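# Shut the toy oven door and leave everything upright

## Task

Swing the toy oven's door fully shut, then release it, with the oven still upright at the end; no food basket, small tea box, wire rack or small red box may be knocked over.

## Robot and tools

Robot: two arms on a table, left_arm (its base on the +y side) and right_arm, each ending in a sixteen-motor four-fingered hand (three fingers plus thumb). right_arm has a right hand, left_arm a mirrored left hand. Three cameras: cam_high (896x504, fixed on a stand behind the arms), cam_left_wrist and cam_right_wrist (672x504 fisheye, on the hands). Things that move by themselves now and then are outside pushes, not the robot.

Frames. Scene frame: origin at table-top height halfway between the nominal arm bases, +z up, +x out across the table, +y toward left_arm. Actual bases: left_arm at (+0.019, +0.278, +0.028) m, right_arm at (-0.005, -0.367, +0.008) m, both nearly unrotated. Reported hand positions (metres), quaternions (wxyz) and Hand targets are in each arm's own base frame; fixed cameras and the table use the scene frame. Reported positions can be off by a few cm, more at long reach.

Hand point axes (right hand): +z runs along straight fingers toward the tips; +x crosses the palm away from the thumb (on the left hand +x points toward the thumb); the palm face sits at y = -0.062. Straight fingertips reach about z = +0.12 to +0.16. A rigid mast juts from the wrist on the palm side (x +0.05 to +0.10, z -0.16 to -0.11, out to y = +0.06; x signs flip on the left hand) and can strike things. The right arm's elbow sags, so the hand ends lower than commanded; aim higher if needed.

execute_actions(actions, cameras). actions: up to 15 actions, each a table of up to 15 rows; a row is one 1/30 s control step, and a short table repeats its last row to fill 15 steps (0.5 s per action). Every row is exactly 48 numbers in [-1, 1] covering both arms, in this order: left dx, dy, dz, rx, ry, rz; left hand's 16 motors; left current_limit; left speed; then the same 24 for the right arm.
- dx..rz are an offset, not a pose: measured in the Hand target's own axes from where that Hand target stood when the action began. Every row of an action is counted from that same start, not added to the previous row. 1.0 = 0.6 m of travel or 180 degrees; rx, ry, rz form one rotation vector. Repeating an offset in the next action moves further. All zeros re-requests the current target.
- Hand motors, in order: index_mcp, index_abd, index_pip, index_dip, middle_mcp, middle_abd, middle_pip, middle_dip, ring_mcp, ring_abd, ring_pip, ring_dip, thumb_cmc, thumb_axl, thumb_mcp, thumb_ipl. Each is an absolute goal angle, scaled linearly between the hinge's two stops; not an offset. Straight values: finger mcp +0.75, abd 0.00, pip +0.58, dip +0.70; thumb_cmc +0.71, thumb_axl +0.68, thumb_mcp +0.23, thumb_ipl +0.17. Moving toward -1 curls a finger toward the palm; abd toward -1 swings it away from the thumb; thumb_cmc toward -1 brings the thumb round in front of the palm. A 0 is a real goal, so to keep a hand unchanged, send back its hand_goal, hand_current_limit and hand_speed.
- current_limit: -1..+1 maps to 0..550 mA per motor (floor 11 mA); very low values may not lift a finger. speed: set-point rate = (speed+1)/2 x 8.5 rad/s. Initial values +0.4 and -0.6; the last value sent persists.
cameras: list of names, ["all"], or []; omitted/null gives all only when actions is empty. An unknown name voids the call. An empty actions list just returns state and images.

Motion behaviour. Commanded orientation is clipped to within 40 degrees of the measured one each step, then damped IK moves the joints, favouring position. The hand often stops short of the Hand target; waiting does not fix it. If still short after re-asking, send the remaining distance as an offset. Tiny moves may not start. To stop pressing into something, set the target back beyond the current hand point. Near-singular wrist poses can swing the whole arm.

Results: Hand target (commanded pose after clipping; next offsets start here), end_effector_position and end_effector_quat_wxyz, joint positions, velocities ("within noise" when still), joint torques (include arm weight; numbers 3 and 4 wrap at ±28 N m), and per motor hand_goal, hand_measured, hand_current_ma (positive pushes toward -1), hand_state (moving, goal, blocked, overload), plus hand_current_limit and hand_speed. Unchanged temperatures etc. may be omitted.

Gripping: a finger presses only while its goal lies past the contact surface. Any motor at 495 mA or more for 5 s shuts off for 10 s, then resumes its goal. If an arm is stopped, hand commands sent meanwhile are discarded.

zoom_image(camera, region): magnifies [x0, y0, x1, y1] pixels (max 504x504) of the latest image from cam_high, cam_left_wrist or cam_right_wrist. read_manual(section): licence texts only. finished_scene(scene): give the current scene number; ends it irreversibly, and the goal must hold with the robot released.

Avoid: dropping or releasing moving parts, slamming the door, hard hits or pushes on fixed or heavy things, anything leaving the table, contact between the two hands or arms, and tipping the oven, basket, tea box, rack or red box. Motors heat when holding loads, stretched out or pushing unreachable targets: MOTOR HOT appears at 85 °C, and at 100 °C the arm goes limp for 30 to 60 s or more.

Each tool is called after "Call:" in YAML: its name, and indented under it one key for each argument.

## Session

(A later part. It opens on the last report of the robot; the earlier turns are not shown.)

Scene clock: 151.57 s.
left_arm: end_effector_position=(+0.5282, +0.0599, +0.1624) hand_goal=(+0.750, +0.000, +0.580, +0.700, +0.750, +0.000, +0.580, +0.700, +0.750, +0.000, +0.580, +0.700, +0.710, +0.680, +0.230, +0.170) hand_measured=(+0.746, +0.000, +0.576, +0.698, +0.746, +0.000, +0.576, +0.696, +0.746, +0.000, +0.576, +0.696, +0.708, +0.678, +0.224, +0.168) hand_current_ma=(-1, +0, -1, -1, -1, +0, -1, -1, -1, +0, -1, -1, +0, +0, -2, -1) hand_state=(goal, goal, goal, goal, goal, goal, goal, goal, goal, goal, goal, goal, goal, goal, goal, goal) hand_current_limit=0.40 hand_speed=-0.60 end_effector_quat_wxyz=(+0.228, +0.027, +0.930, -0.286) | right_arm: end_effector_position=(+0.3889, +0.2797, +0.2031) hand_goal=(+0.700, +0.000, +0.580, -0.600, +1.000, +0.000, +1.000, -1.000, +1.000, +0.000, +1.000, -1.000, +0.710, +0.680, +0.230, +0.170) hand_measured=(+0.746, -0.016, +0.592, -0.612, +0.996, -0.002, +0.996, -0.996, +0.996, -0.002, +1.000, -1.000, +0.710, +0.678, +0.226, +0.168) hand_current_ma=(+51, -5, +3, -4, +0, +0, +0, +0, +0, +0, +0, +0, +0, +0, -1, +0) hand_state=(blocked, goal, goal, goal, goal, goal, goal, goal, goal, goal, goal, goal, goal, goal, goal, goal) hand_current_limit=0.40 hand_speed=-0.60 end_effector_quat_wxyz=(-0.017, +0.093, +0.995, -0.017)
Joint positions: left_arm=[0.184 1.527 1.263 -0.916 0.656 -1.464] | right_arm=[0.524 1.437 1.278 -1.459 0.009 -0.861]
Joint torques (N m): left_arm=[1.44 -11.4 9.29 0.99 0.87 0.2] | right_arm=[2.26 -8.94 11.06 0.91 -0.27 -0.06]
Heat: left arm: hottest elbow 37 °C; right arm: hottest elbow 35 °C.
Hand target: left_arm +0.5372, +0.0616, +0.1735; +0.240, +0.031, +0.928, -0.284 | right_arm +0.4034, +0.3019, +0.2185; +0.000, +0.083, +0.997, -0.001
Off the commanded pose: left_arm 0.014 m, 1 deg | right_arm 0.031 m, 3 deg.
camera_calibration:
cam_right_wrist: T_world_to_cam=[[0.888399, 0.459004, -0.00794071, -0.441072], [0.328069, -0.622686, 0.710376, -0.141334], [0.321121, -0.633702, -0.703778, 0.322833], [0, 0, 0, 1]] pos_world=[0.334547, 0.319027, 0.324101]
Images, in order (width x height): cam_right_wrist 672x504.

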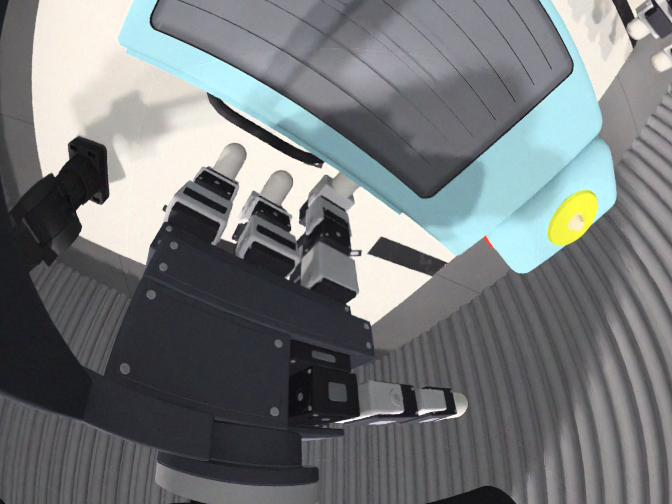

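Call:
execute_actions:
  actions:
    - [[0,0,0,0,0,0,0.75,0,0.58,0.7,0.75,0,0.58,0.7,0.75,0,0.58,0.7,0.71,0.68,0.23,0.17,0.4,-0.6,0,0,0,0,0,0,0.65,0,0.58,-0.6,1,0,1,-1,1,0,1,-1,0.71,0.68,0.23,0.17,0.4,-0.6]]
    - [[0,0,0,0,0,0,0.75,0,0.58,0.7,0.75,0,0.58,0.7,0.75,0,0.58,0.7,0.71,0.68,0.23,0.17,0.4,-0.6,0,-0.035,0.005,0,0,0,0.75,0,0.58,-0.6,1,0,1,-1,1,0,1,-1,0.71,0.68,0.23,0.17,0.4,-0.6]]
    - [[0,0,0,0,0,0,0.75,0,0.58,0.7,0.75,0,0.58,0.7,0.75,0,0.58,0.7,0.71,0.68,0.23,0.17,0.4,-0.6,0,-0.08,0.01,0,0,0,0.75,0,0.58,-0.6,1,0,1,-1,1,0,1,-1,0.71,0.68,0.23,0.17,0.4,-0.6]]
  cameras: ["cam_right_wrist","cam_high"]

Call:
zoom_image:
  camera: "cam_right_wrist"
  region: [282, 80, 482, 240]

Scene clock: 160.63 s.
left_arm: end_effector_position=(+0.5282, +0.0599, +0.1624) hand_goal=(+0.750, +0.000, +0.580, +0.700, +0.750, +0.000, +0.580, +0.700, +0.750, +0.000, +0.580, +0.700, +0.710, +0.680, +0.230, +0.170) hand_measured=(+0.746, +0.000, +0.576, +0.698, +0.746, +0.000, +0.576, +0.696, +0.746, +0.000, +0.576, +0.696, +0.708, +0.678, +0.224, +0.168) hand_current_ma=(-1, +0, -1, -1, -1, +0, -1, -1, -1, +0, -1, -1, +0, +0, -2, -1) hand_state=(goal, goal, goal, goal, goal, goal, goal, goal, goal, goal, goal, goal, goal, goal, goal, goal) hand_current_limit=0.40 hand_speed=-0.60 end_effector_quat_wxyz=(+0.228, +0.027, +0.930, -0.286) | right_arm: end_effector_position=(+0.3922, +0.2325, +0.2044) hand_goal=(+0.750, +0.000, +0.580, -0.600, +1.000, +0.000, +1.000, -1.000, +1.000, +0.000, +1.000, -1.000, +0.710, +0.680, +0.230, +0.170) hand_measured=(+0.750, -0.004, +0.584, -0.602, +0.996, -0.002, +0.996, -0.996, +0.996, -0.002, +1.000, -1.000, +0.710, +0.678, +0.226, +0.168) hand_current_ma=(+0, +0, +0, +0, -1, +0, +0, +0, -1, +0, +0, +0, +0, +0, -1, +0) hand_state=(goal, goal, goal, goal, goal, goal, goal, goal, goal, goal, goal, goal, goal, goal, goal, goal) hand_current_limit=0.40 hand_speed=-0.60 end_effector_quat_wxyz=(-0.010, +0.088, +0.996, -0.007)
Joint positions: left_arm=[0.184 1.527 1.263 -0.916 0.656 -1.464] | right_arm=[0.409 1.377 1.215 -1.433 0.004 -0.986]
Joint torques (N m): left_arm=[1.44 -11.52 9.31 1.01 0.86 0.2] | right_arm=[0.79 -10.87 6.69 0.96 -0.03 -0.2]
Heat: left arm: hottest elbow 37 °C; right arm: hottest elbow 36 °C.
Hand target: left_arm +0.5372, +0.0616, +0.1735; +0.240, +0.031, +0.928, -0.284 | right_arm +0.3921, +0.2338, +0.2098; +0.000, +0.083, +0.997, -0.001
Off the commanded pose: left_arm 0.014 m, 1 deg | right_arm 0.006 m, 1 deg.
camera_calibration:
cam_right_wrist: T_world_to_cam=[[0.883514, 0.468175, 0.0146952, -0.427313], [0.323257, -0.632137, 0.704207, -0.167379], [0.338981, -0.617427, -0.709842, 0.283204], [0, 0, 0, 1]] pos_world=[0.335643, 0.269108, 0.325179]
Images, in order (width x height): cam_high 896x504, cam_right_wrist 672x504.

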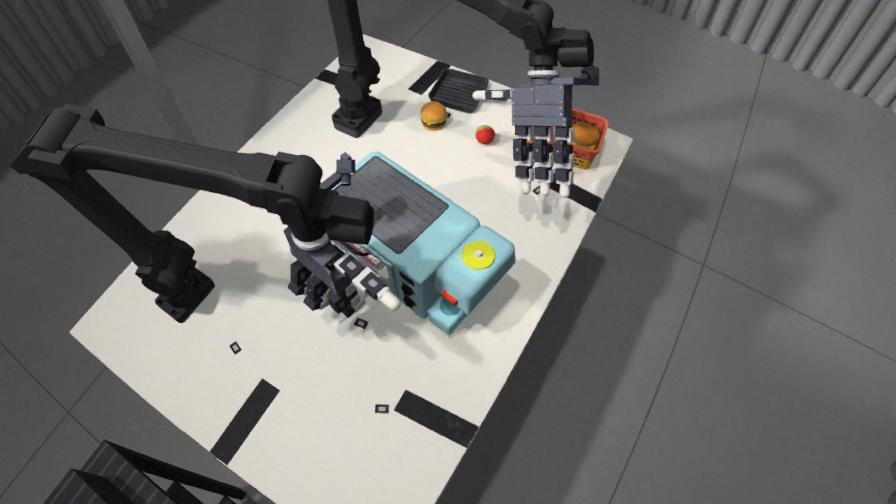

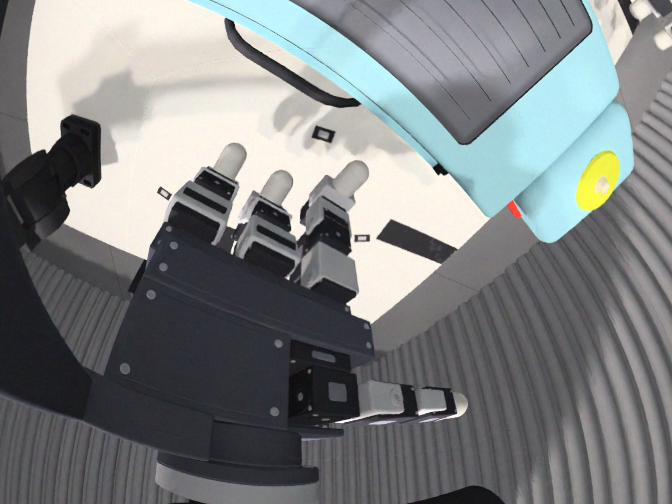

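Scaled by 2.520 from the camera's 672x504 image, which has a finer 960x720 frame.

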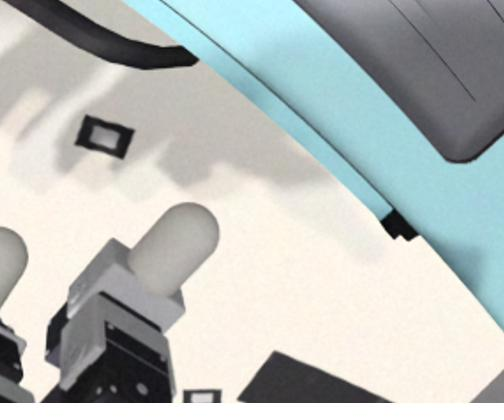

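Call:
zoom_image:
  camera: "cam_high"
  region: [280, 170, 460, 340]

Scaled by 2.800 from the camera's 896x504 image, which has a finer 1280x720 frame.

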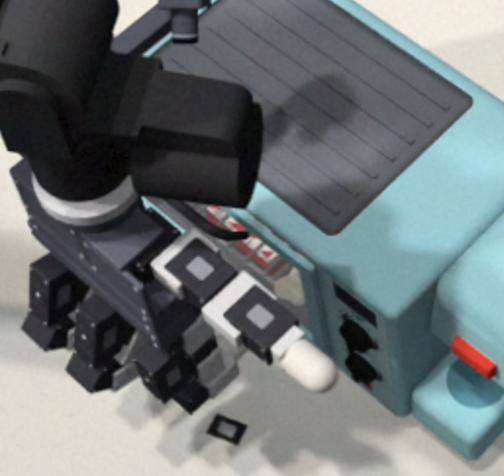

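Call:
finished_scene:
  scene: 2

The scene is finished: the task was done.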